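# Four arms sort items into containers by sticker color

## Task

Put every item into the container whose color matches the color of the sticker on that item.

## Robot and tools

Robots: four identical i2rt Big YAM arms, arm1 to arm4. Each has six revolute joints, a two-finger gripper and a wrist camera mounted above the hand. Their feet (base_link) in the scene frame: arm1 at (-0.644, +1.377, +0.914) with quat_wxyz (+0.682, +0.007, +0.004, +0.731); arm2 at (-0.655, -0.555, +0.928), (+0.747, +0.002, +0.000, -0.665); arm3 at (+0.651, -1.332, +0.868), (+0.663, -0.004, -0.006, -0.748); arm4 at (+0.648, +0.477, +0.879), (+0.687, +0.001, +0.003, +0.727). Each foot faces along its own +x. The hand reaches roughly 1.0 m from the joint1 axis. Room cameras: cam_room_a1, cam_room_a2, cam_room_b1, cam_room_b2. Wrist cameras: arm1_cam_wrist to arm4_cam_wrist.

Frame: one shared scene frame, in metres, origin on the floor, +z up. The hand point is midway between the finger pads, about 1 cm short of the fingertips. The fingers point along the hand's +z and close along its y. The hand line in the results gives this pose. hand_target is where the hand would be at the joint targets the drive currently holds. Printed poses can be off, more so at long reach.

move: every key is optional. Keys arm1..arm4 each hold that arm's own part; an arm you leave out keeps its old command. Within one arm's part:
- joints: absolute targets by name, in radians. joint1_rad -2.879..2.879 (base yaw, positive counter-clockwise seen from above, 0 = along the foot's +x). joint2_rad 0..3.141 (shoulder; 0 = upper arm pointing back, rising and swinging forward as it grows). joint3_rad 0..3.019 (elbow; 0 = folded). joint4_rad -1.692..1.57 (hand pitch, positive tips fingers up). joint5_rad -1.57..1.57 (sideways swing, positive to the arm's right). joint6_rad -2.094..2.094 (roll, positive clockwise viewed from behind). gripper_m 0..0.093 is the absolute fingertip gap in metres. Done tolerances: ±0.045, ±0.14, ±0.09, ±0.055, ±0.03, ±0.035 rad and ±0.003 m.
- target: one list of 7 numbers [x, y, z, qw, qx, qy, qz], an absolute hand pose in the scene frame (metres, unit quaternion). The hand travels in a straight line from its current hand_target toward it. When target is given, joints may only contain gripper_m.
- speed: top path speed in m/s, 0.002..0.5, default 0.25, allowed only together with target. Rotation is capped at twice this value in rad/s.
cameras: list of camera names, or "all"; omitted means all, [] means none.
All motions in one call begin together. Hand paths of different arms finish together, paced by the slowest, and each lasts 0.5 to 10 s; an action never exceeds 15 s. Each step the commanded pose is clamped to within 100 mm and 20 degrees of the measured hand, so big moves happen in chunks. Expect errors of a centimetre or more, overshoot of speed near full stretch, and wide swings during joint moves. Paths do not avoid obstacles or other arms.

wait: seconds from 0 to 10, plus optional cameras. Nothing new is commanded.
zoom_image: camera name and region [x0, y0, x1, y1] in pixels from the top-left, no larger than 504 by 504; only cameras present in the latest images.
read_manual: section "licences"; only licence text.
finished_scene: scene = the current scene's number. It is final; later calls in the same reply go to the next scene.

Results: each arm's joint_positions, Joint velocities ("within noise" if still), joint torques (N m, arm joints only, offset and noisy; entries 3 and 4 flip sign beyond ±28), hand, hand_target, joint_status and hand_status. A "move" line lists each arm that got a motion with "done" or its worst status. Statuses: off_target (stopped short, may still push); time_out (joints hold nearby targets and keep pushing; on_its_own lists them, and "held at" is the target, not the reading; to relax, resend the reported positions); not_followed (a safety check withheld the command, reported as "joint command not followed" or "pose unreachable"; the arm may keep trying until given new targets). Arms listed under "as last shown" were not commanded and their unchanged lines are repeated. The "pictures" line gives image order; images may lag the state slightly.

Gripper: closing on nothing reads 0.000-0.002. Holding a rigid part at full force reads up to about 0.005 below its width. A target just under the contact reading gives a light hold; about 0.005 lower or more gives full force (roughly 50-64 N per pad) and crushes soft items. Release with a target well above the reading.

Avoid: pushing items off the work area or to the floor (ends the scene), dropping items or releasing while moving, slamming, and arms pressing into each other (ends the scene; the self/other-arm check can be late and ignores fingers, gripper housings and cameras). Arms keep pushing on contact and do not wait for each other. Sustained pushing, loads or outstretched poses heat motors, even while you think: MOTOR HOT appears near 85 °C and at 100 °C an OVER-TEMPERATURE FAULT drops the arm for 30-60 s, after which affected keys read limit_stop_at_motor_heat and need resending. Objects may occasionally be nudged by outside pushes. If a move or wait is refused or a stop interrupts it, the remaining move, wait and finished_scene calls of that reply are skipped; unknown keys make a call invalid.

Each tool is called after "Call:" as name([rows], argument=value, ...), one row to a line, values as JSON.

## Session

Call:
move(cameras=["arm1_cam_wrist", "arm2_cam_wrist", "cam_room_b1", "cam_room_b2"])

Scene clock: 0.00 s.
Joint torques (N m): no reading
Motor temperatures (°C): arm1=[20 23 27 23 21 21 21] | arm2=[23 24 26 22 22 20 23] | arm3=[24 23 24 23 24 23 23] | arm4=[22 22 23 22 24 21 24]
Heat: arm1: hottest joint3_rad 27 °C; arm2: hottest joint3_rad 26 °C; arm3: hottest joint1_rad 24 °C; arm4: hottest joint5_rad 24 °C.
Joint velocities: within noise
arm1.joint_positions: joint1_rad=+0.263 joint2_rad=+0.541 joint3_rad=+1.448 joint4_rad=-1.274 joint5_rad=+0.156 joint6_rad=+0.460 gripper_m=+0.09396
arm1.joint_status: not commanded
arm1.hand: x=-0.6722 y=+1.5689 z=+1.5123 quat_wxyz=(-0.269, +0.505, -0.648, -0.503) (m; scene frame)
arm1.hand_target: x=-0.6707 y=+1.5650 z=+1.5242 quat_wxyz=(-0.273, +0.499, -0.642, -0.514) (m; scene frame)
arm1.hand_status: not commanded
arm2.joint_positions: joint1_rad=+0.198 joint2_rad=+0.259 joint3_rad=+1.632 joint4_rad=-1.245 joint5_rad=-0.167 joint6_rad=+0.724 gripper_m=+0.09396
arm2.joint_status: not commanded
arm2.hand: x=-0.6328 y=-0.5393 z=+1.6268 quat_wxyz=(-0.736, -0.518, -0.413, +0.142) (m; scene frame)
arm2.hand_target: x=-0.6348 y=-0.5331 z=+1.6300 quat_wxyz=(-0.741, -0.512, -0.410, +0.144) (m; scene frame)
arm2.hand_status: not commanded
arm3.joint_positions: joint1_rad=-0.202 joint2_rad=+0.522 joint3_rad=+1.369 joint4_rad=-1.376 joint5_rad=-0.141 joint6_rad=+0.009 gripper_m=+0.09396
arm3.joint_status: not commanded
arm3.hand: x=+0.6122 y=-1.5130 z=+1.4112 quat_wxyz=(-0.346, -0.682, -0.528, +0.369) (m; scene frame)
arm3.hand_target: x=+0.6130 y=-1.5103 z=+1.4212 quat_wxyz=(-0.352, -0.676, -0.525, +0.378) (m; scene frame)
arm3.hand_status: not commanded
arm4.joint_positions: joint1_rad=+0.128 joint2_rad=+0.492 joint3_rad=+1.422 joint4_rad=-1.388 joint5_rad=-0.180 joint6_rad=-0.624 gripper_m=+0.09396
arm4.joint_status: not commanded
arm4.hand: x=+0.5903 y=+0.6373 z=+1.4468 quat_wxyz=(-0.401, +0.802, -0.272, -0.348) (m; scene frame)
arm4.hand_target: x=+0.5910 y=+0.6334 z=+1.4564 quat_wxyz=(-0.410, +0.797, -0.269, -0.353) (m; scene frame)
arm4.hand_status: not commanded
pictures: arm1_cam_wrist, arm2_cam_wrist, cam_room_b1, cam_room_b2
Images, in order (width x height): arm1_cam_wrist 672x504, arm2_cam_wrist 672x504, cam_room_b1 672x504, cam_room_b2 672x504.

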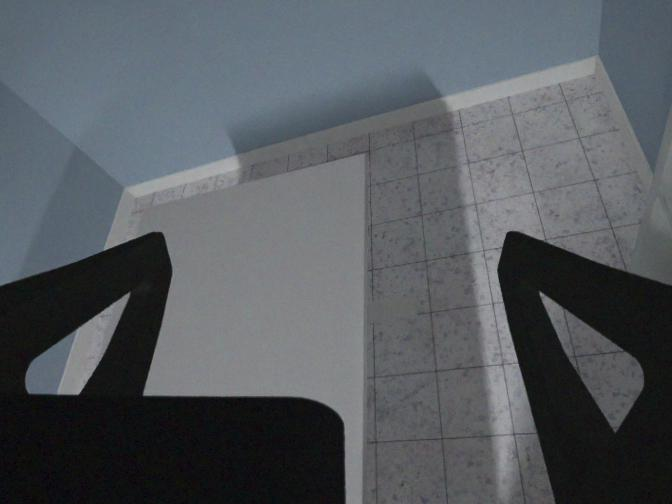

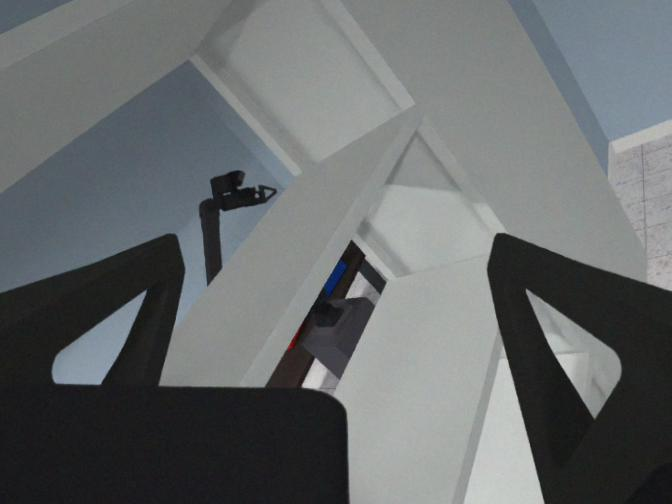

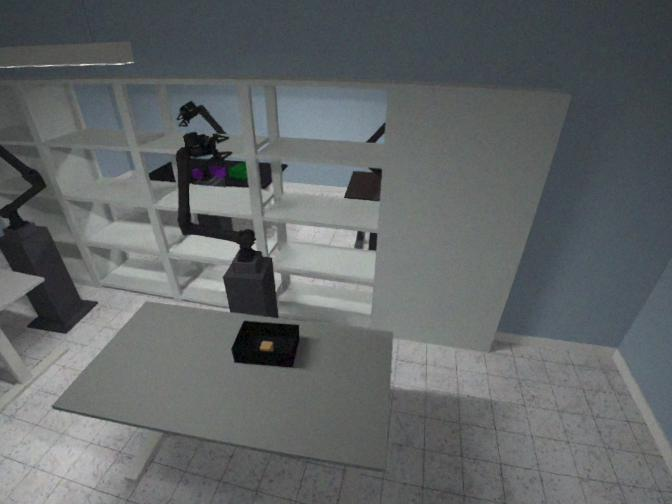

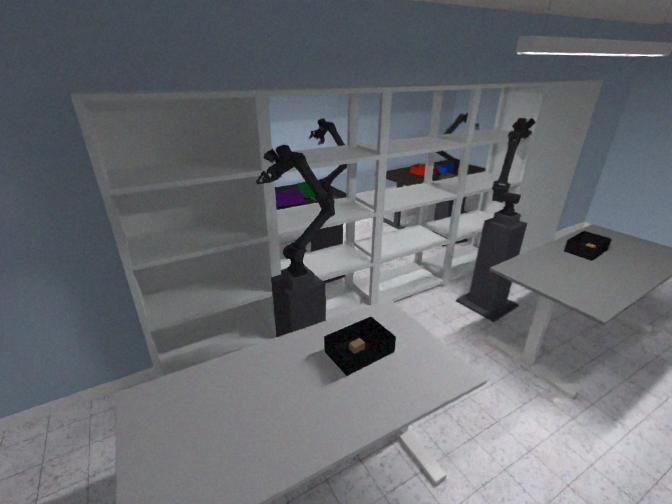

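Call:
move(arm1={"joints": {"joint1_rad": 1.64, "joint2_rad": 1.34, "joint3_rad": 1.042, "joint4_rad": -0.749, "joint5_rad": 0, "joint6_rad": 0}}, arm2={"joints": {"joint1_rad": -1.45, "joint2_rad": 1.34, "joint3_rad": 1.042, "joint4_rad": -0.749, "joint5_rad": 0, "joint6_rad": 0}}, arm3={"joints": {"joint1_rad": 1.689, "joint2_rad": 1.32, "joint3_rad": 1.467, "joint4_rad": -1.385, "joint5_rad": 0, "joint6_rad": 0}}, arm4={"joints": {"joint1_rad": -1.632, "joint2_rad": 1.32, "joint3_rad": 1.467, "joint4_rad": -1.385, "joint5_rad": 0, "joint6_rad": 0}}, cameras=["arm1_cam_wrist", "arm2_cam_wrist", "arm3_cam_wrist", "arm4_cam_wrist"])

Scene clock: 11.50 s.
Joint torques (N m): arm1=[-2.02 -7.59 13.11 1.72 0.09 -0.03] | arm2=[1.03 -10.75 12.34 2.33 -0.02 -0.07] | arm3=[1.26 -13.16 10.48 0.49 0.09 -0.11] | arm4=[1.2 -13.51 10 0.66 0.08 0.18]
Motor temperatures (°C): arm1=[20 23 28 23 21 21 21] | arm2=[23 24 27 22 22 20 23] | arm3=[24 23 25 23 24 23 23] | arm4=[22 22 25 22 24 21 24]
Heat: arm1: hottest joint3_rad 28 °C; arm2: hottest joint3_rad 27 °C; arm3: hottest joint3_rad 25 °C; arm4: hottest joint3_rad 25 °C.
move: arm1 done; arm2 done; arm3 done; arm4 done
Joint velocities: within noise
arm1.joint_positions: joint1_rad=+1.641 joint2_rad=+1.343 joint3_rad=+1.017 joint4_rad=-0.763 joint5_rad=-0.002 joint6_rad=+0.007 gripper_m=+0.09398
arm1.joint_status: all done
arm1.hand: x=-1.1145 y=+1.3108 z=+1.0955 quat_wxyz=(+0.016, +0.967, +0.064, -0.245) (m; scene frame)
arm1.hand_target: x=-1.1256 y=+1.3099 z=+1.1111 quat_wxyz=(+0.016, +0.962, +0.067, -0.266) (m; scene frame)
arm1.hand_status: not commanded
arm2.joint_positions: joint1_rad=-1.454 joint2_rad=+1.323 joint3_rad=+1.028 joint4_rad=-0.764 joint5_rad=+0.000 joint6_rad=+0.014 gripper_m=+0.09399
arm2.joint_status: all done
arm2.hand: x=-1.1232 y=-0.6667 z=+1.1154 quat_wxyz=(-0.030, -0.962, -0.106, +0.250) (m; scene frame)
arm2.hand_target: x=-1.1313 y=-0.6708 z=+1.1165 quat_wxyz=(-0.029, -0.959, -0.115, +0.256) (m; scene frame)
arm2.hand_status: not commanded
arm3.joint_positions: joint1_rad=+1.687 joint2_rad=+1.333 joint3_rad=+1.453 joint4_rad=-1.382 joint5_rad=-0.001 joint6_rad=+0.006 gripper_m=+0.09398
arm3.joint_status: all done
arm3.hand: x=+1.1032 y=-1.3296 z=+1.1945 quat_wxyz=(-0.155, -0.004, -0.988, +0.006) (m; scene frame)
arm3.hand_target: x=+1.1024 y=-1.3286 z=+1.2056 quat_wxyz=(-0.166, +0.000, -0.986, +0.007) (m; scene frame)
arm3.hand_status: not commanded
arm4.joint_positions: joint1_rad=-1.637 joint2_rad=+1.336 joint3_rad=+1.450 joint4_rad=-1.387 joint5_rad=+0.001 joint6_rad=-0.013 gripper_m=+0.09398
arm4.joint_status: all done
arm4.hand: x=+1.1009 y=+0.4733 z=+1.1999 quat_wxyz=(-0.146, +0.002, -0.989, +0.004) (m; scene frame)
arm4.hand_target: x=+1.1013 y=+0.4758 z=+1.2148 quat_wxyz=(-0.163, -0.002, -0.987, +0.002) (m; scene frame)
arm4.hand_status: not commanded
pictures: arm1_cam_wrist, arm2_cam_wrist, arm3_cam_wrist, arm4_cam_wrist
Images, in order (width x height): arm1_cam_wrist 672x504, arm2_cam_wrist 672x504, arm3_cam_wrist 672x504, arm4_cam_wrist 672x504.

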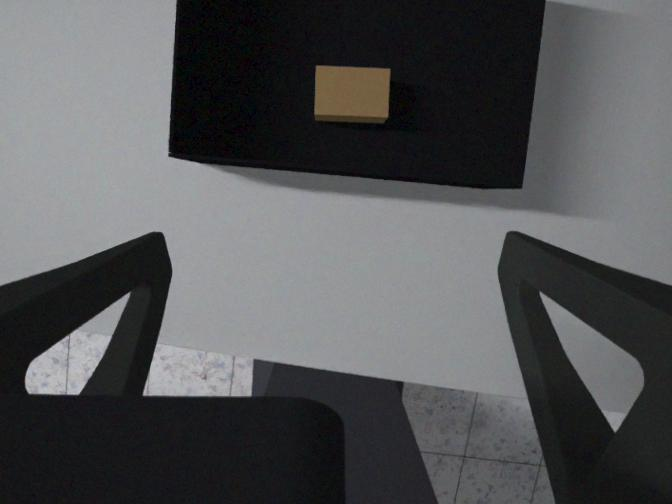

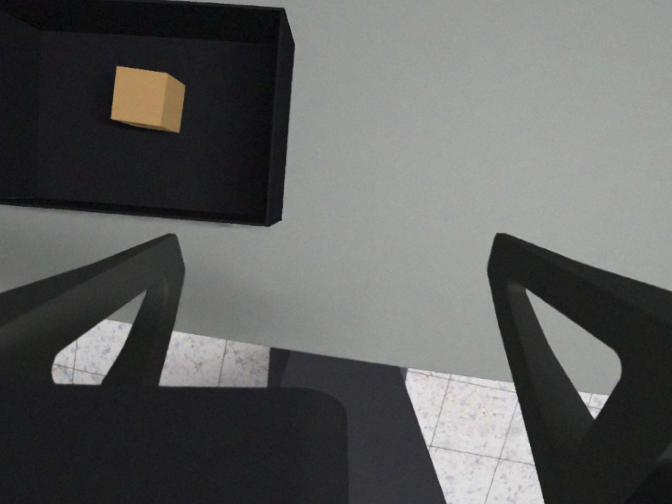

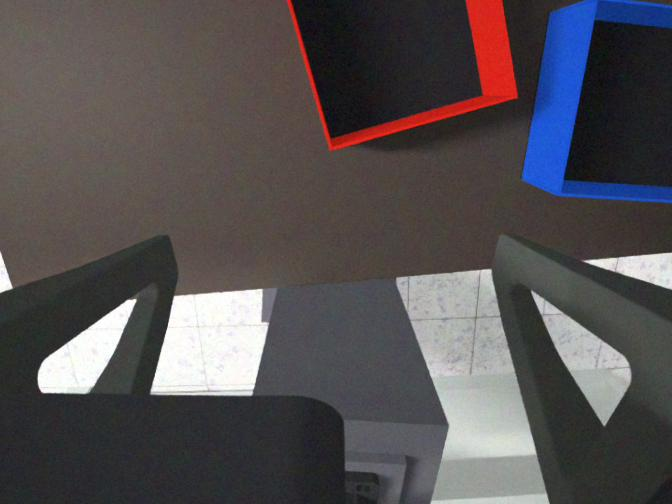

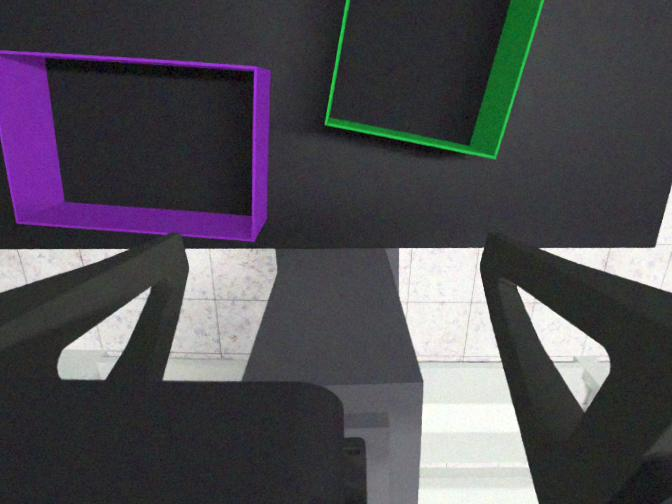

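Call:
move(cameras=["cam_room_a1", "cam_room_a2", "cam_room_b1", "cam_room_b2"])

Call:
zoom_image(camera="cam_room_b1", region=[220, 305, 320, 380])

Call:
zoom_image(camera="cam_room_b2", region=[310, 310, 410, 385])

Call:
zoom_image(camera="cam_room_b2", region=[550, 220, 630, 280])

Scene clock: 16.60 s.
Joint torques (N m): arm1=[-2.02 -7.88 13.26 1.72 0.11 -0.04] | arm2=[0.97 -10.64 12.34 2.33 -0.02 -0.08] | arm3=[1.26 -12.98 10.47 0.49 0.1 -0.11] | arm4=[1.26 -13.98 9.95 0.57 0.1 0.16]
Motor temperatures (°C): arm1=[20 23 28 23 21 21 21] | arm2=[23 24 28 22 22 20 23] | arm3=[24 23 26 23 24 23 23] | arm4=[22 22 25 22 24 21 24]
Heat: arm1: hottest joint3_rad 28 °C; arm2: hottest joint3_rad 28 °C; arm3: hottest joint3_rad 26 °C; arm4: hottest joint3_rad 25 °C.
Joint velocities: within noise
arm1.joint_positions: joint1_rad=+1.641 joint2_rad=+1.343 joint3_rad=+1.017 joint4_rad=-0.763 joint5_rad=-0.002 joint6_rad=+0.007 gripper_m=+0.09398
arm1.joint_status: all done
arm1.hand: x=-1.1145 y=+1.3108 z=+1.0955 quat_wxyz=(+0.016, +0.967, +0.064, -0.245) (m; scene frame)
arm1.hand_target: x=-1.1256 y=+1.3099 z=+1.1111 quat_wxyz=(+0.016, +0.962, +0.067, -0.266) (m; scene frame)
arm1.hand_status: not commanded
arm2.joint_positions: joint1_rad=-1.454 joint2_rad=+1.323 joint3_rad=+1.028 joint4_rad=-0.764 joint5_rad=+0.000 joint6_rad=+0.014 gripper_m=+0.09399
arm2.joint_status: all done
arm2.hand: x=-1.1232 y=-0.6667 z=+1.1154 quat_wxyz=(-0.030, -0.962, -0.106, +0.250) (m; scene frame)
arm2.hand_target: x=-1.1313 y=-0.6708 z=+1.1165 quat_wxyz=(-0.029, -0.959, -0.115, +0.256) (m; scene frame)
arm2.hand_status: not commanded
arm3.joint_positions: joint1_rad=+1.687 joint2_rad=+1.333 joint3_rad=+1.453 joint4_rad=-1.382 joint5_rad=-0.001 joint6_rad=+0.006 gripper_m=+0.09398
arm3.joint_status: all done
arm3.hand: x=+1.1032 y=-1.3296 z=+1.1945 quat_wxyz=(-0.155, -0.004, -0.988, +0.006) (m; scene frame)
arm3.hand_target: x=+1.1024 y=-1.3286 z=+1.2056 quat_wxyz=(-0.166, +0.000, -0.986, +0.007) (m; scene frame)
arm3.hand_status: not commanded
arm4.joint_positions: joint1_rad=-1.637 joint2_rad=+1.336 joint3_rad=+1.450 joint4_rad=-1.387 joint5_rad=+0.001 joint6_rad=-0.013 gripper_m=+0.09398
arm4.joint_status: all done
arm4.hand: x=+1.1009 y=+0.4733 z=+1.1999 quat_wxyz=(-0.146, +0.002, -0.989, +0.004) (m; scene frame)
arm4.hand_target: x=+1.1013 y=+0.4758 z=+1.2148 quat_wxyz=(-0.163, -0.002, -0.987, +0.002) (m; scene frame)
arm4.hand_status: not commanded
pictures: cam_room_a1, cam_room_a2, cam_room_b1, cam_room_b2
Images, in order (width x height): cam_room_a1 672x504, cam_room_a2 672x504, cam_room_b1 672x504, cam_room_b2 672x504.

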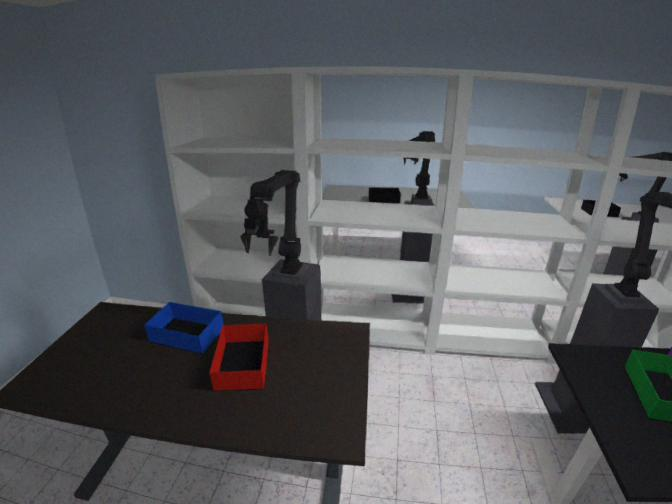

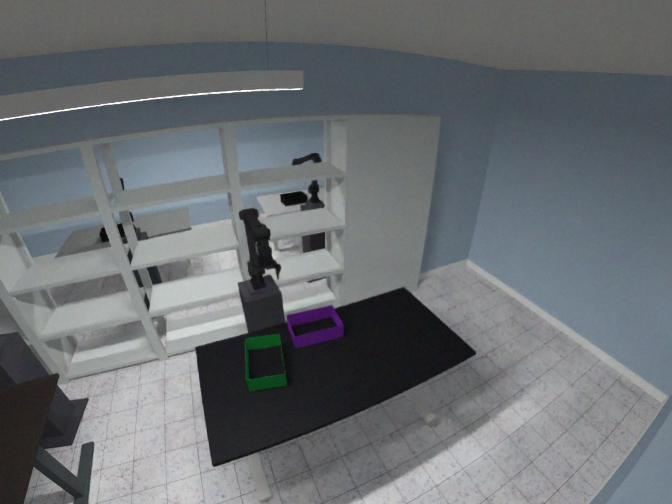

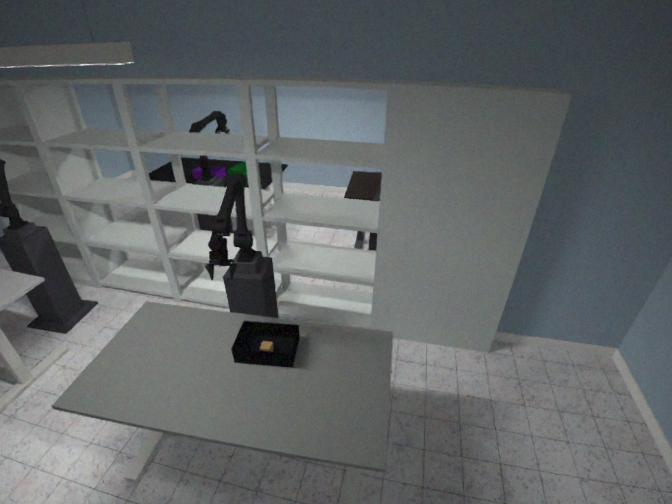

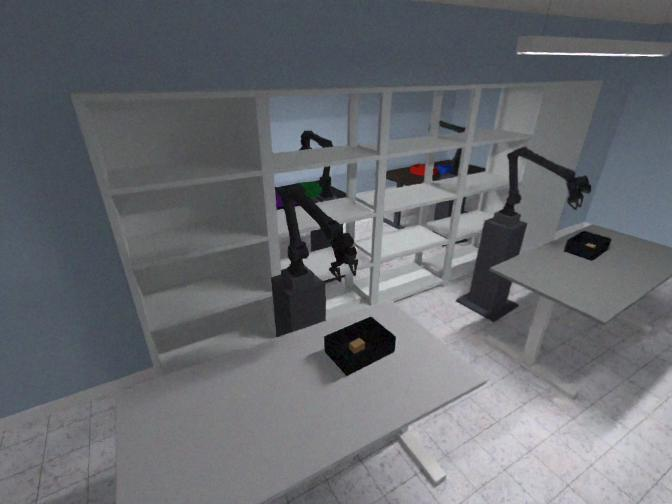

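Scaled by 5.040.

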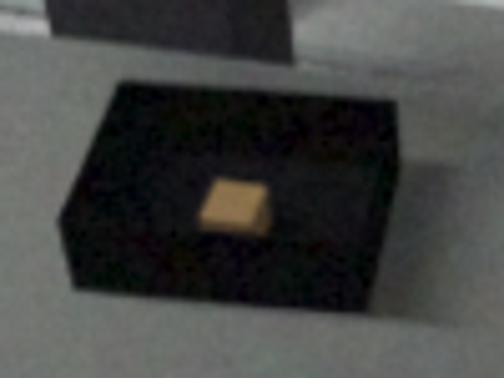

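Scaled by 5.040.

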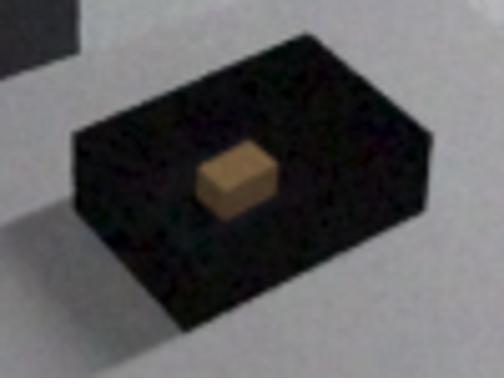

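Scaled by 6.300.

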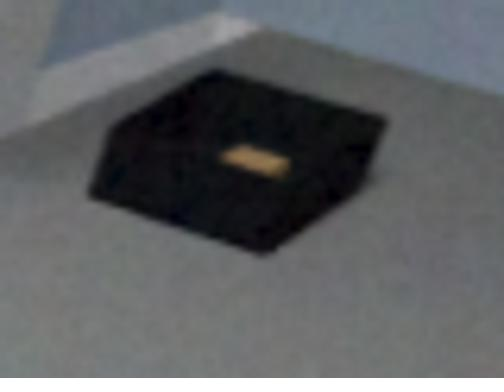

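Call:
move(arm1={"target": [-1.228, 1.311, 0.885, -0.0128, -0.9728, -0.0552, 0.2246], "speed": 0.35}, arm2={"target": [-1.192, -0.878, 0.885, -0.0157, -0.9721, -0.0680, 0.2245], "speed": 0.35}, cameras=["arm1_cam_wrist", "arm2_cam_wrist"])

Scene clock: 37.20 s.
Joint torques (N m): arm1=[-2.37 -13.86 11.75 1.48 -0.08 0] | arm2=[0.32 -18.43 12.14 1.88 0.35 0.22] | arm3=[1.26 -13.1 10.47 0.5 0.09 -0.11] | arm4=[1.26 -13.45 10.1 0.54 0.09 0.19]
Motor temperatures (°C): arm1=[20 24 30 23 21 21 21] | arm2=[23 24 31 22 22 20 23] | arm3=[24 24 28 23 24 23 23] | arm4=[22 23 28 22 24 21 24]
Heat: arm1: hottest joint3_rad 30 °C; arm2: hottest joint3_rad 31 °C; arm3: hottest joint3_rad 28 °C; arm4: hottest joint3_rad 28 °C.
move: arm1 off_target; arm2 off_target
Joint velocities: within noise
arm1.joint_positions: joint1_rad=+1.625 joint2_rad=+1.932 joint3_rad=+1.074 joint4_rad=-0.340 joint5_rad=-0.002 joint6_rad=+0.007 gripper_m=+0.09398
arm1.joint_status: not commanded
arm1.hand: x=-1.1991 y=+1.3088 z=+0.8655 quat_wxyz=(+0.011, +0.979, +0.057, -0.193) (m; scene frame)
arm1.hand_target: x=-1.2265 y=+1.3114 z=+0.8860 quat_wxyz=(+0.012, +0.973, +0.055, -0.225) (m; scene frame)
arm1.hand_status: off_target (0.035 m and 3.7 deg from the pose sent, 0.239 m and 2.7 deg at the start)
arm2.joint_positions: joint1_rad=-1.088 joint2_rad=+2.001 joint3_rad=+1.223 joint4_rad=-0.413 joint5_rad=+0.189 joint6_rad=+0.399 gripper_m=+0.09399
arm2.joint_status: not commanded
arm2.hand: x=-1.1717 y=-0.8687 z=+0.8787 quat_wxyz=(-0.007, -0.975, -0.080, +0.208) (m; scene frame)
arm2.hand_target: x=-1.1912 y=-0.8774 z=+0.8857 quat_wxyz=(-0.016, -0.972, -0.068, +0.225) (m; scene frame)
arm2.hand_status: off_target (0.023 m and 2.6 deg from the pose sent, 0.320 m and 5.6 deg at the start)
arm3, arm4: as last shown
pictures: arm1_cam_wrist, arm2_cam_wrist
Images, in order (width x height): arm1_cam_wrist 672x504, arm2_cam_wrist 672x504.

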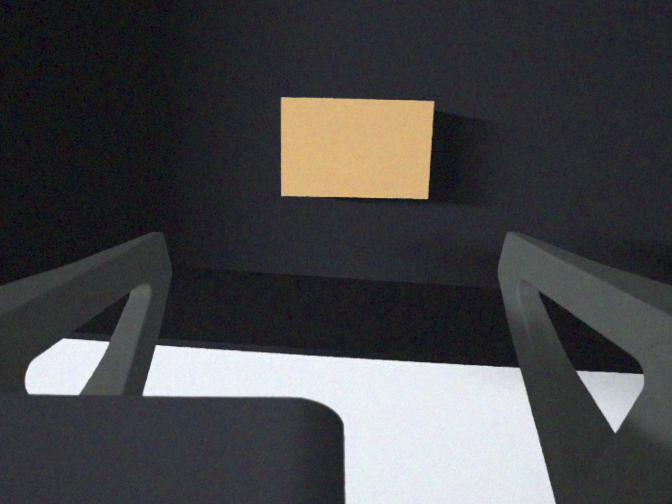

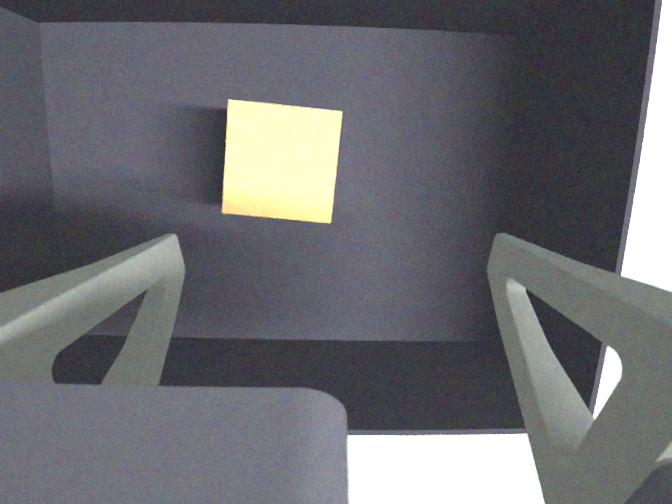

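Call:
move(arm1={"target": [-1.243, 1.3165, 0.815, -0.0102, -0.9734, -0.0442, 0.2248], "speed": 0.2}, arm2={"target": [-1.205, -0.908, 0.82, -0.0082, -0.9737, -0.0357, 0.2248], "speed": 0.2}, cameras=["arm1_cam_wrist", "arm2_cam_wrist"])

Scene clock: 48.67 s.
Joint torques (N m): arm1=[-2.08 -14.86 10.29 1.59 0.07 0.05] | arm2=[0.91 -20.42 11.33 1.94 0.4 0.21] | arm3=[1.32 -13.1 10.5 0.47 0.09 -0.11] | arm4=[0.85 -13.86 9.99 0.53 0.09 0.17]
Motor temperatures (°C): arm1=[20 24 31 23 21 21 21] | arm2=[23 24 32 22 22 20 23] | arm3=[24 24 29 23 24 23 23] | arm4=[22 23 30 22 24 21 24]
Heat: arm1: hottest joint3_rad 31 °C; arm2: hottest joint3_rad 32 °C; arm3: hottest joint3_rad 29 °C; arm4: hottest joint3_rad 30 °C.
move: arm1 off_target; arm2 off_target
Joint velocities: within noise
arm1.joint_positions: joint1_rad=+1.615 joint2_rad=+2.101 joint3_rad=+1.113 joint4_rad=-0.206 joint5_rad=+0.000 joint6_rad=+0.007 gripper_m=+0.09398
arm1.joint_status: not commanded
arm1.hand: x=-1.2148 y=+1.3134 z=+0.7979 quat_wxyz=(+0.010, +0.979, +0.052, -0.195) (m; scene frame)
arm1.hand_target: x=-1.2418 y=+1.3168 z=+0.8161 quat_wxyz=(+0.010, +0.973, +0.044, -0.225) (m; scene frame)
arm1.hand_status: off_target (0.033 m and 3.6 deg from the pose sent, 0.067 m and 4.0 deg at the start)
arm2.joint_positions: joint1_rad=-1.059 joint2_rad=+2.180 joint3_rad=+1.331 joint4_rad=-0.364 joint5_rad=+0.229 joint6_rad=+0.498 gripper_m=+0.09399
arm2.joint_status: not commanded
arm2.hand: x=-1.1882 y=-0.8943 z=+0.8152 quat_wxyz=(+0.002, -0.977, -0.044, +0.208) (m; scene frame)
arm2.hand_target: x=-1.2040 y=-0.9075 z=+0.8205 quat_wxyz=(-0.008, -0.974, -0.036, +0.225) (m; scene frame)
arm2.hand_status: off_target (0.022 m and 2.5 deg from the pose sent, 0.078 m and 5.5 deg at the start)
arm3, arm4: as last shown
pictures: arm1_cam_wrist, arm2_cam_wrist
Images, in order (width x height): arm1_cam_wrist 672x504, arm2_cam_wrist 672x504.

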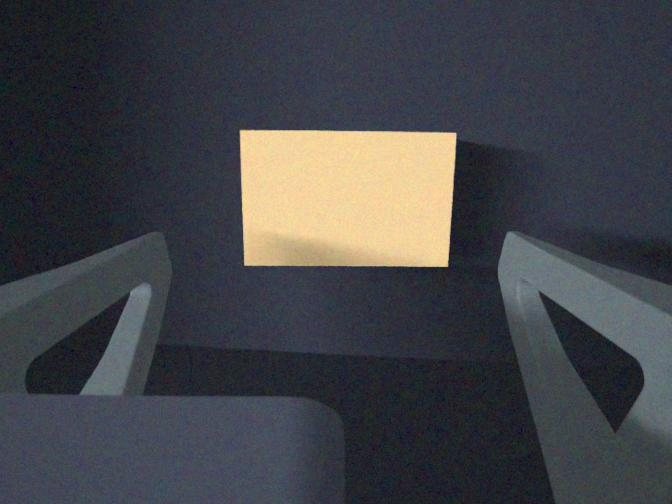

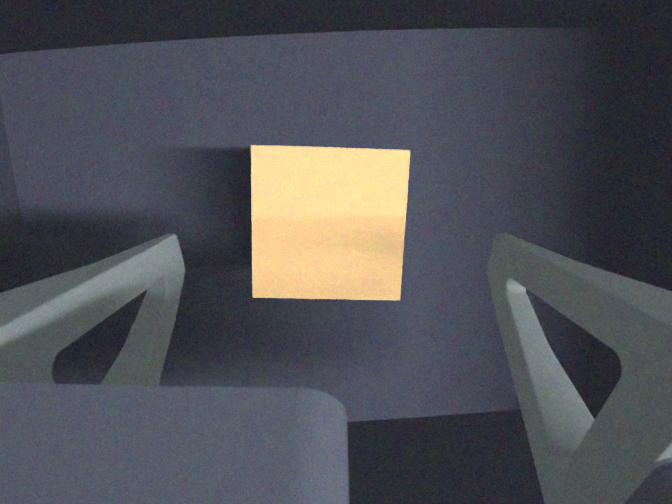

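Call:
move(arm1={"target": [-1.25, 1.319, 0.765, -0.0102, -0.9734, -0.0442, 0.2248], "speed": 0.15}, arm2={"target": [-1.207, -0.909, 0.755, -0.0082, -0.9737, -0.0357, 0.2248], "speed": 0.15}, cameras=["arm1_cam_wrist", "arm2_cam_wrist"])

Scene clock: 57.70 s.
Joint torques (N m): arm1=[-2.61 -15.15 9.4 1.59 0.01 0.02] | arm2=[0.79 -21.01 10.26 2.06 0.38 0.21] | arm3=[1.26 -13.16 10.5 0.49 0.09 -0.11] | arm4=[1.38 -13.98 9.99 0.55 0.08 0.15]
Motor temperatures (°C): arm1=[20 25 32 23 21 21 21] | arm2=[23 25 32 22 22 20 23] | arm3=[24 24 29 23 24 23 23] | arm4=[22 24 30 22 24 21 24]
Heat: arm1: hottest joint3_rad 32 °C; arm2: hottest joint3_rad 32 °C; arm3: hottest joint3_rad 29 °C; arm4: hottest joint3_rad 30 °C.
move: arm1 off_target; arm2 off_target
Joint velocities: within noise
arm1.joint_positions: joint1_rad=+1.611 joint2_rad=+2.214 joint3_rad=+1.151 joint4_rad=-0.120 joint5_rad=+0.000 joint6_rad=+0.007 gripper_m=+0.09398
arm1.joint_status: not commanded
arm1.hand: x=-1.2249 y=+1.3152 z=+0.7541 quat_wxyz=(+0.009, +0.978, +0.050, -0.200) (m; scene frame)
arm1.hand_target: x=-1.2490 y=+1.3192 z=+0.7658 quat_wxyz=(+0.010, +0.973, +0.044, -0.225) (m; scene frame)
arm1.hand_status: off_target (0.028 m and 3.0 deg from the pose sent, 0.048 m and 3.7 deg at the start)
arm2.joint_positions: joint1_rad=-1.059 joint2_rad=+2.313 joint3_rad=+1.364 joint4_rad=-0.264 joint5_rad=+0.230 joint6_rad=+0.498 gripper_m=+0.09399
arm2.joint_status: not commanded
arm2.hand: x=-1.1915 y=-0.8965 z=+0.7530 quat_wxyz=(+0.002, -0.977, -0.044, +0.209) (m; scene frame)
arm2.hand_target: x=-1.2063 y=-0.9086 z=+0.7557 quat_wxyz=(-0.008, -0.974, -0.036, +0.225) (m; scene frame)
arm2.hand_status: off_target (0.020 m and 2.4 deg from the pose sent, 0.065 m and 2.5 deg at the start)
arm3, arm4: as last shown
pictures: arm1_cam_wrist, arm2_cam_wrist
Images, in order (width x height): arm1_cam_wrist 672x504, arm2_cam_wrist 672x504.

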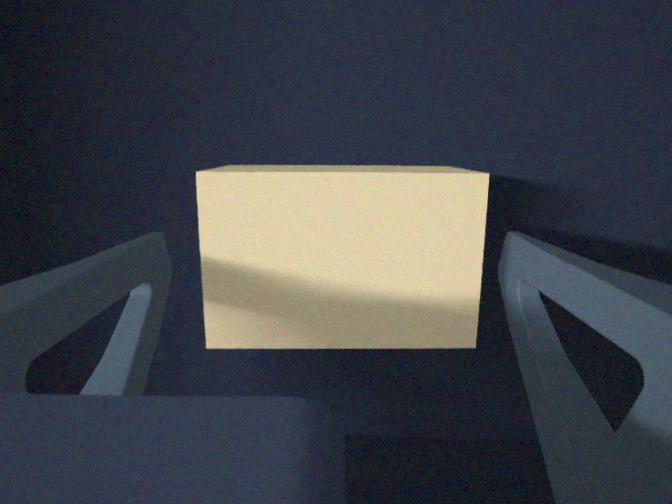

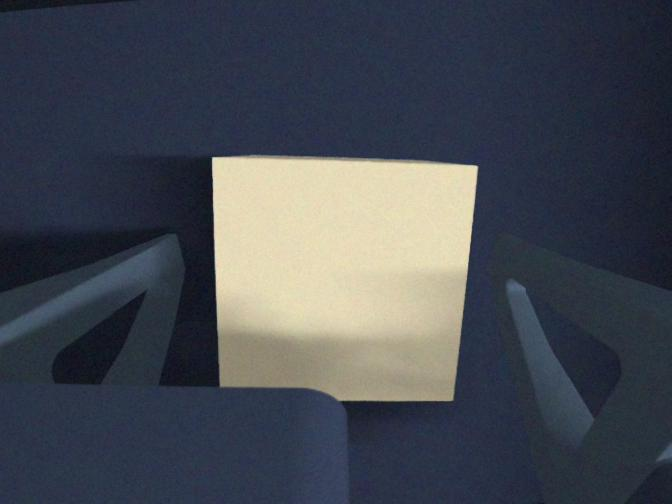

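Call:
move(arm1={"target": [-1.25, 1.319, 0.753, -0.0102, -0.9734, -0.0442, 0.2248], "speed": 0.1}, arm2={"target": [-1.207, -0.909, 0.747, -0.0082, -0.9737, -0.0357, 0.2248], "speed": 0.1}, cameras=[])

Call:
move(arm1={"joints": {"gripper_m": 0.061}}, arm2={"joints": {"gripper_m": 0.044}}, cameras=[])

Call:
move(arm1={"target": [-1.235, 1.318, 0.90, -0.0102, -0.9734, -0.0442, 0.2248], "speed": 0.25}, arm2={"target": [-1.197, -0.902, 0.90, -0.0082, -0.9737, -0.0357, 0.2248], "speed": 0.25}, cameras=["arm1_cam_wrist", "arm2_cam_wrist"])

Scene clock: 65.00 s.
Joint torques (N m): arm1=[-2.61 -14.04 9.24 1.61 0.04 0.01] | arm2=[0.85 -19.43 10.66 2.13 0.38 0.21] | arm3=[1.26 -13.16 10.45 0.46 0.09 -0.1] | arm4=[0.79 -13.45 9.88 0.53 0.08 0.18]
Motor temperatures (°C): arm1=[20 25 31 23 21 21 21] | arm2=[23 25 32 22 22 20 23] | arm3=[24 24 30 23 24 23 23] | arm4=[22 24 31 22 24 21 24]
Heat: arm1: hottest joint3_rad 31 °C; arm2: hottest joint3_rad 32 °C; arm3: hottest joint3_rad 30 °C; arm4: hottest joint3_rad 31 °C.
move: arm1 off_target; arm2 off_target
Joint velocities: within noise
arm1.joint_positions: joint1_rad=+1.611 joint2_rad=+2.228 joint3_rad=+1.157 joint4_rad=-0.098 joint5_rad=+0.000 joint6_rad=+0.007 gripper_m=+0.09398
arm1.joint_status: not commanded
arm1.hand: x=-1.2288 y=+1.3148 z=+0.7498 quat_wxyz=(+0.010, +0.977, +0.050, -0.206) (m; scene frame)
arm1.hand_target: x=-1.2491 y=+1.3191 z=+0.7537 quat_wxyz=(+0.010, +0.973, +0.044, -0.225) (m; scene frame)
arm1.hand_status: off_target (0.022 m and 2.3 deg from the pose sent, 0.025 m and 3.0 deg at the start)
arm2.joint_positions: joint1_rad=-1.059 joint2_rad=+2.313 joint3_rad=+1.364 joint4_rad=-0.252 joint5_rad=+0.230 joint6_rad=+0.498 gripper_m=+0.09399
arm2.joint_status: not commanded
arm2.hand: x=-1.1937 y=-0.8981 z=+0.7541 quat_wxyz=(-0.001, -0.976, -0.043, +0.214) (m; scene frame)
arm2.hand_target: x=-1.2061 y=-0.9086 z=+0.7476 quat_wxyz=(-0.008, -0.974, -0.036, +0.225) (m; scene frame)
arm2.hand_status: off_target (0.019 m and 1.8 deg from the pose sent, 0.021 m and 2.4 deg at the start)
arm3, arm4: as last shown
pictures: none
No camera images: "cameras" was empty.

Scene clock: 65.60 s.
Joint torques (N m): arm1=[-2.9 -14.68 9.32 1.81 -0.01 0.01] | arm2=[0.85 -19.49 10.54 2.11 0.33 0.18] | arm3=[1.32 -13.16 10.45 0.46 0.09 -0.11] | arm4=[1.03 -13.8 10 0.49 0.05 0.16]
Motor temperatures (°C): arm1=[20 25 31 23 21 21 21] | arm2=[23 25 32 22 22 20 23] | arm3=[24 24 30 23 24 23 23] | arm4=[22 24 31 22 24 21 24]
Heat: arm1: hottest joint3_rad 31 °C; arm2: hottest joint3_rad 32 °C; arm3: hottest joint3_rad 30 °C; arm4: hottest joint3_rad 31 °C.
move: arm1 off_target; arm2 off_target
Joint velocities: within noise
arm1.joint_positions: joint1_rad=+1.610 joint2_rad=+2.228 joint3_rad=+1.157 joint4_rad=-0.098 joint5_rad=+0.000 joint6_rad=+0.007 gripper_m=+0.06861
arm1.joint_status: gripper_m off_target (ended at +0.06864, target +0.06100)
arm1.hand: x=-1.2288 y=+1.3150 z=+0.7498 quat_wxyz=(+0.010, +0.977, +0.050, -0.206) (m; scene frame)
arm1.hand_target: x=-1.2491 y=+1.3192 z=+0.7537 quat_wxyz=(+0.010, +0.973, +0.044, -0.225) (m; scene frame)
arm1.hand_status: not commanded
arm2.joint_positions: joint1_rad=-1.059 joint2_rad=+2.314 joint3_rad=+1.366 joint4_rad=-0.251 joint5_rad=+0.230 joint6_rad=+0.500 gripper_m=+0.05294
arm2.joint_status: gripper_m off_target (ended at +0.05297, target +0.04400)
arm2.hand: x=-1.1942 y=-0.8983 z=+0.7543 quat_wxyz=(-0.001, -0.976, -0.042, +0.214) (m; scene frame)
arm2.hand_target: x=-1.2061 y=-0.9086 z=+0.7476 quat_wxyz=(-0.008, -0.974, -0.036, +0.225) (m; scene frame)
arm2.hand_status: not commanded
arm3, arm4: as last shown
pictures: none
No camera images: "cameras" was empty.

Scene clock: 66.90 s.
Joint torques (N m): arm1=[-2.49 -14.39 8.88 0.9 0.03 0.06] | arm2=[0.91 -20.19 8.7 1.1 0.35 0.18] | arm3=[1.32 -13.16 10.45 0.49 0.08 -0.11] | arm4=[1.14 -13.68 10 0.57 0.05 0.17]
Motor temperatures (°C): arm1=[20 25 31 23 21 21 21] | arm2=[23 25 32 22 22 20 23] | arm3=[24 24 30 23 24 23 23] | arm4=[22 24 31 22 24 21 24]
Heat: arm1: hottest joint3_rad 31 °C; arm2: hottest joint3_rad 32 °C; arm3: hottest joint3_rad 30 °C; arm4: hottest joint3_rad 31 °C.
move: arm1 done; arm2 off_target
Joint velocities: within noise
arm1.joint_positions: joint1_rad=+1.610 joint2_rad=+1.916 joint3_rad=+1.146 joint4_rad=-0.359 joint5_rad=+0.000 joint6_rad=+0.007 gripper_m=+0.06861
arm1.joint_status: not commanded
arm1.hand: x=-1.2337 y=+1.3138 z=+0.8988 quat_wxyz=(+0.011, +0.973, +0.049, -0.226) (m; scene frame)
arm1.hand_target: x=-1.2349 y=+1.3180 z=+0.8999 quat_wxyz=(+0.010, +0.973, +0.044, -0.225) (m; scene frame)
arm1.hand_status: done (0.005 m and 0.6 deg from the pose sent, 0.150 m and 2.2 deg at the start)
arm2.joint_positions: joint1_rad=-1.059 joint2_rad=+2.025 joint3_rad=+1.360 joint4_rad=-0.480 joint5_rad=+0.230 joint6_rad=+0.500 gripper_m=+0.05294
arm2.joint_status: not commanded
arm2.hand: x=-1.2033 y=-0.9052 z=+0.9116 quat_wxyz=(-0.016, -0.971, -0.039, +0.236) (m; scene frame)
arm2.hand_target: x=-1.1968 y=-0.9019 z=+0.9000 quat_wxyz=(-0.008, -0.974, -0.036, +0.225) (m; scene frame)
arm2.hand_status: off_target (0.014 m and 1.7 deg from the pose sent, 0.146 m and 1.6 deg at the start)
arm3, arm4: as last shown
pictures: arm1_cam_wrist, arm2_cam_wrist
Images, in order (width x height): arm1_cam_wrist 672x504, arm2_cam_wrist 672x504.

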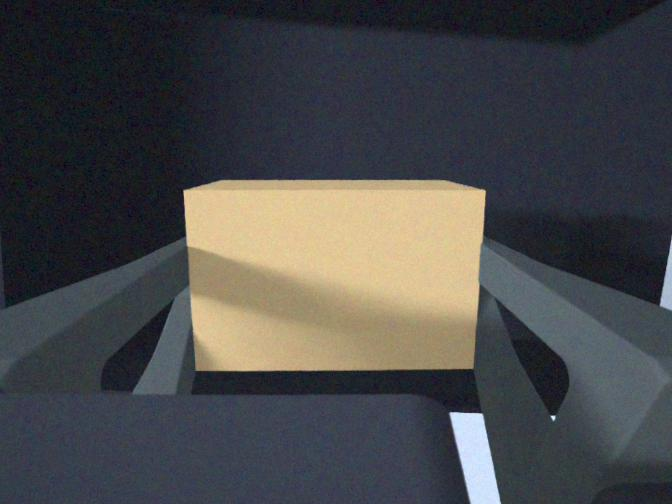

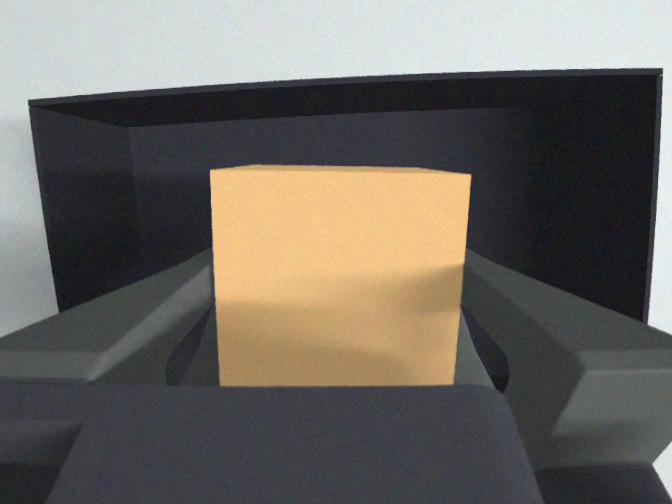

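Call:
move(arm1={"joints": {"joint2_rad": 1.0, "joint3_rad": 1.146, "joint4_rad": 0.30}}, arm2={"joints": {"joint2_rad": 1.0, "joint3_rad": 1.146, "joint4_rad": 0.30, "joint5_rad": 0, "joint6_rad": 0}}, cameras=["cam_room_b1", "cam_room_b2"])

Scene clock: 77.83 s.
Joint torques (N m): arm1=[-2.55 -3.49 13.56 1.78 0.04 0.08] | arm2=[0.79 -6.36 12.94 2.48 -0.15 -0.07] | arm3=[1.32 -13.1 10.45 0.46 0.1 -0.11] | arm4=[1.26 -13.33 9.94 0.66 0.09 0.15]
Motor temperatures (°C): arm1=[20 25 32 23 21 21 22] | arm2=[23 26 32 22 22 20 23] | arm3=[24 24 30 23 24 23 23] | arm4=[22 24 32 22 24 21 24]
Heat: arm1: hottest joint3_rad 32 °C; arm2: hottest joint3_rad 32 °C; arm3: hottest joint3_rad 30 °C; arm4: hottest joint3_rad 32 °C.
move: arm1 done; arm2 done
Joint velocities: within noise
arm1.joint_positions: joint1_rad=+1.610 joint2_rad=+0.998 joint3_rad=+1.126 joint4_rad=+0.293 joint5_rad=+0.000 joint6_rad=+0.007 gripper_m=+0.06861
arm1.joint_status: all done
arm1.hand: x=-1.1084 y=+1.3246 z=+1.5556 quat_wxyz=(+0.047, +0.537, +0.029, -0.842) (m; scene frame)
arm1.hand_target: x=-1.1055 y=+1.3283 z=+1.5687 quat_wxyz=(+0.046, +0.526, +0.025, -0.849) (m; scene frame)
arm1.hand_status: not commanded
arm2.joint_positions: joint1_rad=-1.059 joint2_rad=+0.989 joint3_rad=+1.134 joint4_rad=+0.293 joint5_rad=+0.003 joint6_rad=+0.014 gripper_m=+0.05295
arm2.joint_status: all done
arm2.hand: x=-1.0379 y=-0.8339 z=+1.5701 quat_wxyz=(-0.265, -0.513, -0.162, +0.800) (m; scene frame)
arm2.hand_target: x=-1.0392 y=-0.8370 z=+1.5743 quat_wxyz=(-0.262, -0.508, -0.167, +0.804) (m; scene frame)
arm2.hand_status: not commanded
arm3, arm4: as last shown
pictures: cam_room_b1, cam_room_b2
Images, in order (width x height): cam_room_b1 672x504, cam_room_b2 672x504.

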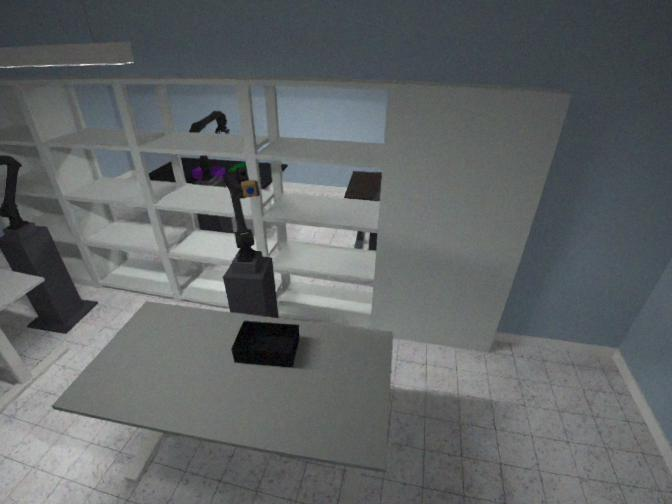

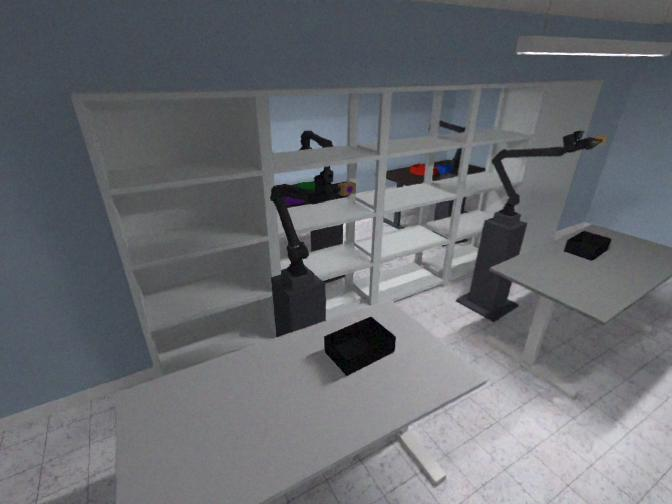

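Call:
zoom_image(camera="cam_room_b1", region=[225, 165, 285, 210])

Call:
zoom_image(camera="cam_room_b2", region=[310, 165, 370, 210])

Scaled by 8.400.

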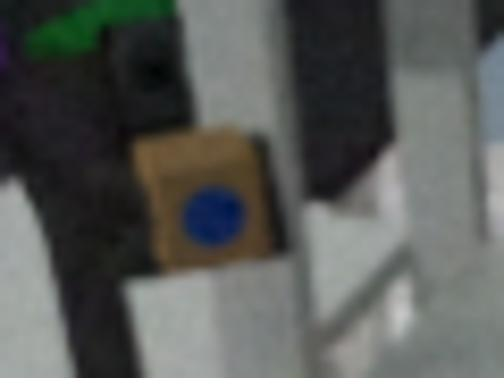

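Scaled by 8.400.

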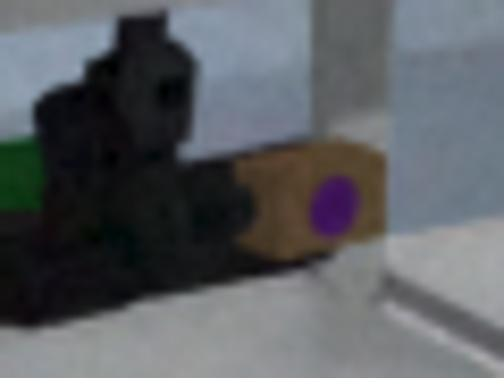

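Call:
move(arm1={"joints": {"joint1_rad": -2.247, "joint2_rad": 0.754, "joint3_rad": 1.115, "joint4_rad": -1.48, "joint5_rad": 0, "joint6_rad": 0}}, arm2={"joints": {"joint1_rad": 0.923, "joint2_rad": 0.754, "joint3_rad": 1.115, "joint4_rad": -1.48, "joint5_rad": 0, "joint6_rad": 0}}, arm3={"joints": {"joint1_rad": -1.983, "joint2_rad": 0.754, "joint3_rad": 1.115, "joint4_rad": -1.48, "joint5_rad": 0, "joint6_rad": 0}}, arm4={"joints": {"joint1_rad": 0.902, "joint2_rad": 0.754, "joint3_rad": 1.115, "joint4_rad": -1.48, "joint5_rad": 0, "joint6_rad": 0}}, cameras=["arm1_cam_wrist", "arm2_cam_wrist"])

Scene clock: 96.17 s.
Joint torques (N m): arm1=[-2.55 -0.85 12.36 0.83 -0.09 -0.04] | arm2=[1.14 -4.13 11.17 1.16 0.05 -0.07] | arm3=[0.67 -2.14 8.77 0.61 -0.01 -0.11] | arm4=[0.85 -1.38 8.68 0.44 0.1 0.11]
Motor temperatures (°C): arm1=[20 25 34 23 21 21 22] | arm2=[23 25 33 22 22 20 24] | arm3=[24 24 30 23 24 23 23] | arm4=[22 24 33 22 24 21 24]
Heat: arm1: hottest joint3_rad 34 °C; arm2: hottest joint3_rad 33 °C; arm3: hottest joint3_rad 30 °C; arm4: hottest joint3_rad 33 °C.
move: arm1 done; arm2 done; arm3 done; arm4 done
Joint velocities: within noise
arm1.joint_positions: joint1_rad=-2.241 joint2_rad=+0.766 joint3_rad=+1.097 joint4_rad=-1.472 joint5_rad=+0.002 joint6_rad=+0.006 gripper_m=+0.06868
arm1.joint_status: all done
arm1.hand: x=-0.4246 y=+1.2288 z=+1.2528 quat_wxyz=(-0.196, -0.292, -0.934, +0.065) (m; scene frame)
arm1.hand_target: x=-0.4276 y=+1.2294 z=+1.2634 quat_wxyz=(-0.206, -0.291, -0.932, +0.068) (m; scene frame)
arm1.hand_status: not commanded
arm2.joint_positions: joint1_rad=+0.919 joint2_rad=+0.766 joint3_rad=+1.112 joint4_rad=-1.468 joint5_rad=-0.001 joint6_rad=+0.013 gripper_m=+0.05295
arm2.joint_status: all done
arm2.hand: x=-0.4305 y=-0.6901 z=+1.2780 quat_wxyz=(-0.215, -0.264, -0.939, +0.055) (m; scene frame)
arm2.hand_target: x=-0.4344 y=-0.6869 z=+1.2810 quat_wxyz=(-0.216, -0.256, -0.940, +0.057) (m; scene frame)
arm2.hand_status: not commanded
arm3.joint_positions: joint1_rad=-1.973 joint2_rad=+0.754 joint3_rad=+1.120 joint4_rad=-1.473 joint5_rad=+0.001 joint6_rad=+0.005 gripper_m=+0.09402
arm3.joint_status: all done
arm3.hand: x=+0.4267 y=-1.1970 z=+1.2215 quat_wxyz=(+0.053, -0.940, +0.256, +0.220) (m; scene frame)
arm3.hand_target: x=+0.4295 y=-1.1959 z=+1.2184 quat_wxyz=(+0.053, -0.941, +0.258, +0.214) (m; scene frame)
arm3.hand_status: not commanded
arm4.joint_positions: joint1_rad=+0.899 joint2_rad=+0.750 joint3_rad=+1.114 joint4_rad=-1.470 joint5_rad=-0.001 joint6_rad=-0.011 gripper_m=+0.09400
arm4.joint_status: all done
arm4.hand: x=+0.4388 y=+0.6277 z=+1.2344 quat_wxyz=(-0.068, +0.929, -0.290, -0.222) (m; scene frame)
arm4.hand_target: x=+0.4395 y=+0.6266 z=+1.2327 quat_wxyz=(-0.065, +0.929, -0.294, -0.215) (m; scene frame)
arm4.hand_status: not commanded
pictures: arm1_cam_wrist, arm2_cam_wrist
Images, in order (width x height): arm1_cam_wrist 672x504, arm2_cam_wrist 672x504.

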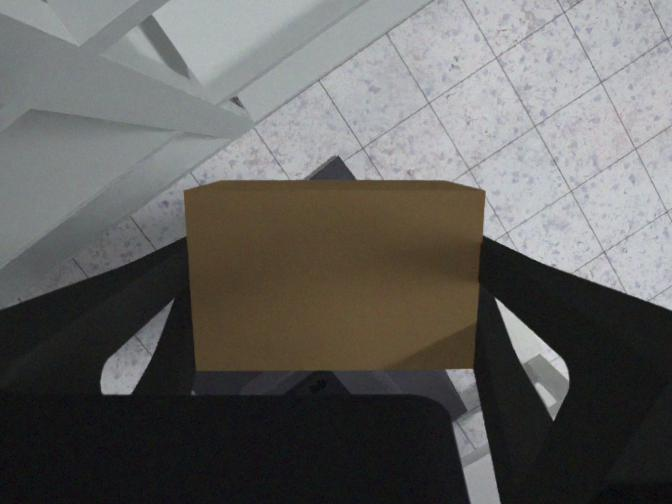

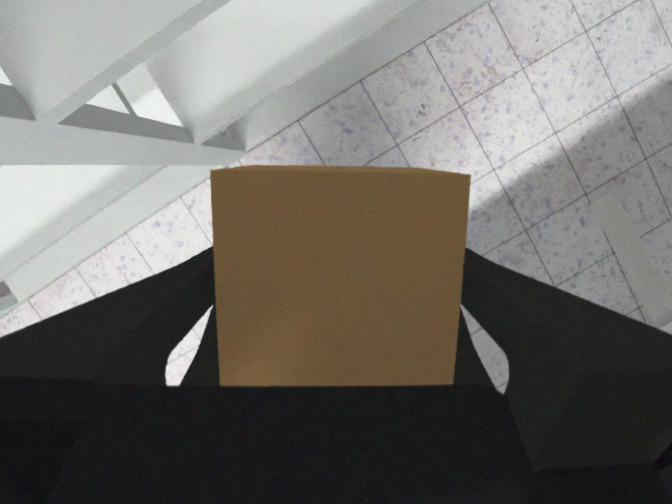

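Call:
move(arm1={"target": [-0.3155, 1.149, 1.12, 0.1903, 0.2930, 0.9350, -0.0596], "speed": 0.35}, arm2={"target": [-0.31, -0.757, 1.12, 0.1924, 0.2569, 0.9456, -0.0523], "speed": 0.35}, cameras=[])

Call:
move(arm1={"target": [0.003, 0.929, 1.09, 0.1903, 0.2930, 0.9350, -0.0596], "speed": 0.35}, arm2={"target": [0.0044, -0.9445, 1.09, 0.1924, 0.2569, 0.9456, -0.0523], "speed": 0.35}, cameras=["arm1_cam_wrist"])

Scene clock: 105.40 s.
Joint torques (N m): arm1=[-3.19 -6.71 11.64 1.55 -0.06 -0.07] | arm2=[1.32 -9.93 10.74 2.28 0.15 0] | arm3=[0.5 -2.08 8.75 0.59 -0.02 -0.1] | arm4=[1.08 -1.67 8.72 0.5 0.08 0.14]
Motor temperatures (°C): arm1=[20 24 34 23 21 21 22] | arm2=[23 25 34 22 22 20 24] | arm3=[24 24 29 23 24 23 23] | arm4=[22 23 32 22 24 21 24]
Heat: arm1: hottest joint3_rad 34 °C; arm2: hottest joint3_rad 34 °C; arm3: hottest joint3_rad 29 °C; arm4: hottest joint3_rad 32 °C.
move: arm1 off_target; arm2 done
Joint velocities: within noise
arm1.joint_positions: joint1_rad=-2.242 joint2_rad=+1.141 joint3_rad=+0.949 joint4_rad=-1.000 joint5_rad=-0.006 joint6_rad=+0.004 gripper_m=+0.06868
arm1.joint_status: not commanded
arm1.hand: x=-0.3177 y=+1.1553 z=+1.1101 quat_wxyz=(-0.173, -0.293, -0.939, +0.054) (m; scene frame)
arm1.hand_target: x=-0.3157 y=+1.1491 z=+1.1201 quat_wxyz=(-0.190, -0.293, -0.935, +0.060) (m; scene frame)
arm1.hand_status: off_target (0.012 m and 2.1 deg from the pose sent, 0.189 m and 0.9 deg at the start)
arm2.joint_positions: joint1_rad=+0.922 joint2_rad=+1.162 joint3_rad=+0.933 joint4_rad=-0.960 joint5_rad=+0.002 joint6_rad=+0.013 gripper_m=+0.05295
arm2.joint_status: not commanded
arm2.hand: x=-0.3137 y=-0.7581 z=+1.1179 quat_wxyz=(-0.183, -0.265, -0.946, +0.048) (m; scene frame)
arm2.hand_target: x=-0.3101 y=-0.7570 z=+1.1200 quat_wxyz=(-0.192, -0.257, -0.946, +0.052) (m; scene frame)
arm2.hand_status: done (0.004 m and 1.5 deg from the pose sent, 0.210 m and 2.9 deg at the start)
arm3, arm4: as last shown
pictures: none
No camera images: "cameras" was empty.

Scene clock: 107.53 s.
Joint torques (N m): arm1=[-2.43 -20.25 17.25 0.83 0.01 0.01] | arm2=[0.91 -23 16.79 1.01 0.04 -0.07] | arm3=[0.62 -2.2 8.76 0.62 -0.03 -0.1] | arm4=[0.85 -1.61 8.68 0.34 0.11 0.12]
Motor temperatures (°C): arm1=[20 24 35 23 21 21 22] | arm2=[23 25 34 22 22 20 24] | arm3=[24 24 29 23 24 23 23] | arm4=[22 23 32 22 24 21 24]
Heat: arm1: hottest joint3_rad 35 °C; arm2: hottest joint3_rad 34 °C; arm3: hottest joint3_rad 29 °C; arm4: hottest joint3_rad 32 °C.
move: arm1 off_target; arm2 off_target
Joint velocities: within noise
arm1.joint_positions: joint1_rad=-2.242 joint2_rad=+2.204 joint3_rad=+2.183 joint4_rad=-1.190 joint5_rad=-0.006 joint6_rad=+0.004 gripper_m=+0.06868
arm1.joint_status: not commanded
arm1.hand: x=-0.0074 y=+0.9413 z=+1.0608 quat_wxyz=(-0.165, -0.293, -0.940, +0.051) (m; scene frame)
arm1.hand_target: x=+0.0014 y=+0.9301 z=+1.0901 quat_wxyz=(-0.191, -0.293, -0.935, +0.060) (m; scene frame)
arm1.hand_status: off_target (0.033 m and 3.2 deg from the pose sent, 0.393 m and 2.1 deg at the start)
arm2.joint_positions: joint1_rad=+0.922 joint2_rad=+2.130 joint3_rad=+2.031 joint4_rad=-1.099 joint5_rad=+0.002 joint6_rad=+0.013 gripper_m=+0.05295
arm2.joint_status: not commanded
arm2.hand: x=-0.0097 y=-0.9369 z=+1.0767 quat_wxyz=(-0.179, -0.265, -0.946, +0.047) (m; scene frame)
arm2.hand_target: x=+0.0033 y=-0.9439 z=+1.0901 quat_wxyz=(-0.193, -0.257, -0.945, +0.053) (m; scene frame)
arm2.hand_status: off_target (0.021 m and 1.9 deg from the pose sent, 0.370 m and 1.5 deg at the start)
arm3, arm4: as last shown
pictures: arm1_cam_wrist
Images, in order (width x height): arm1_cam_wrist 672x504.

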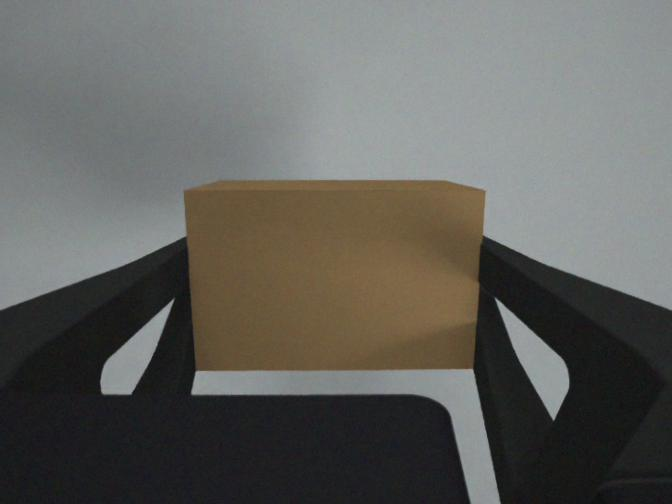

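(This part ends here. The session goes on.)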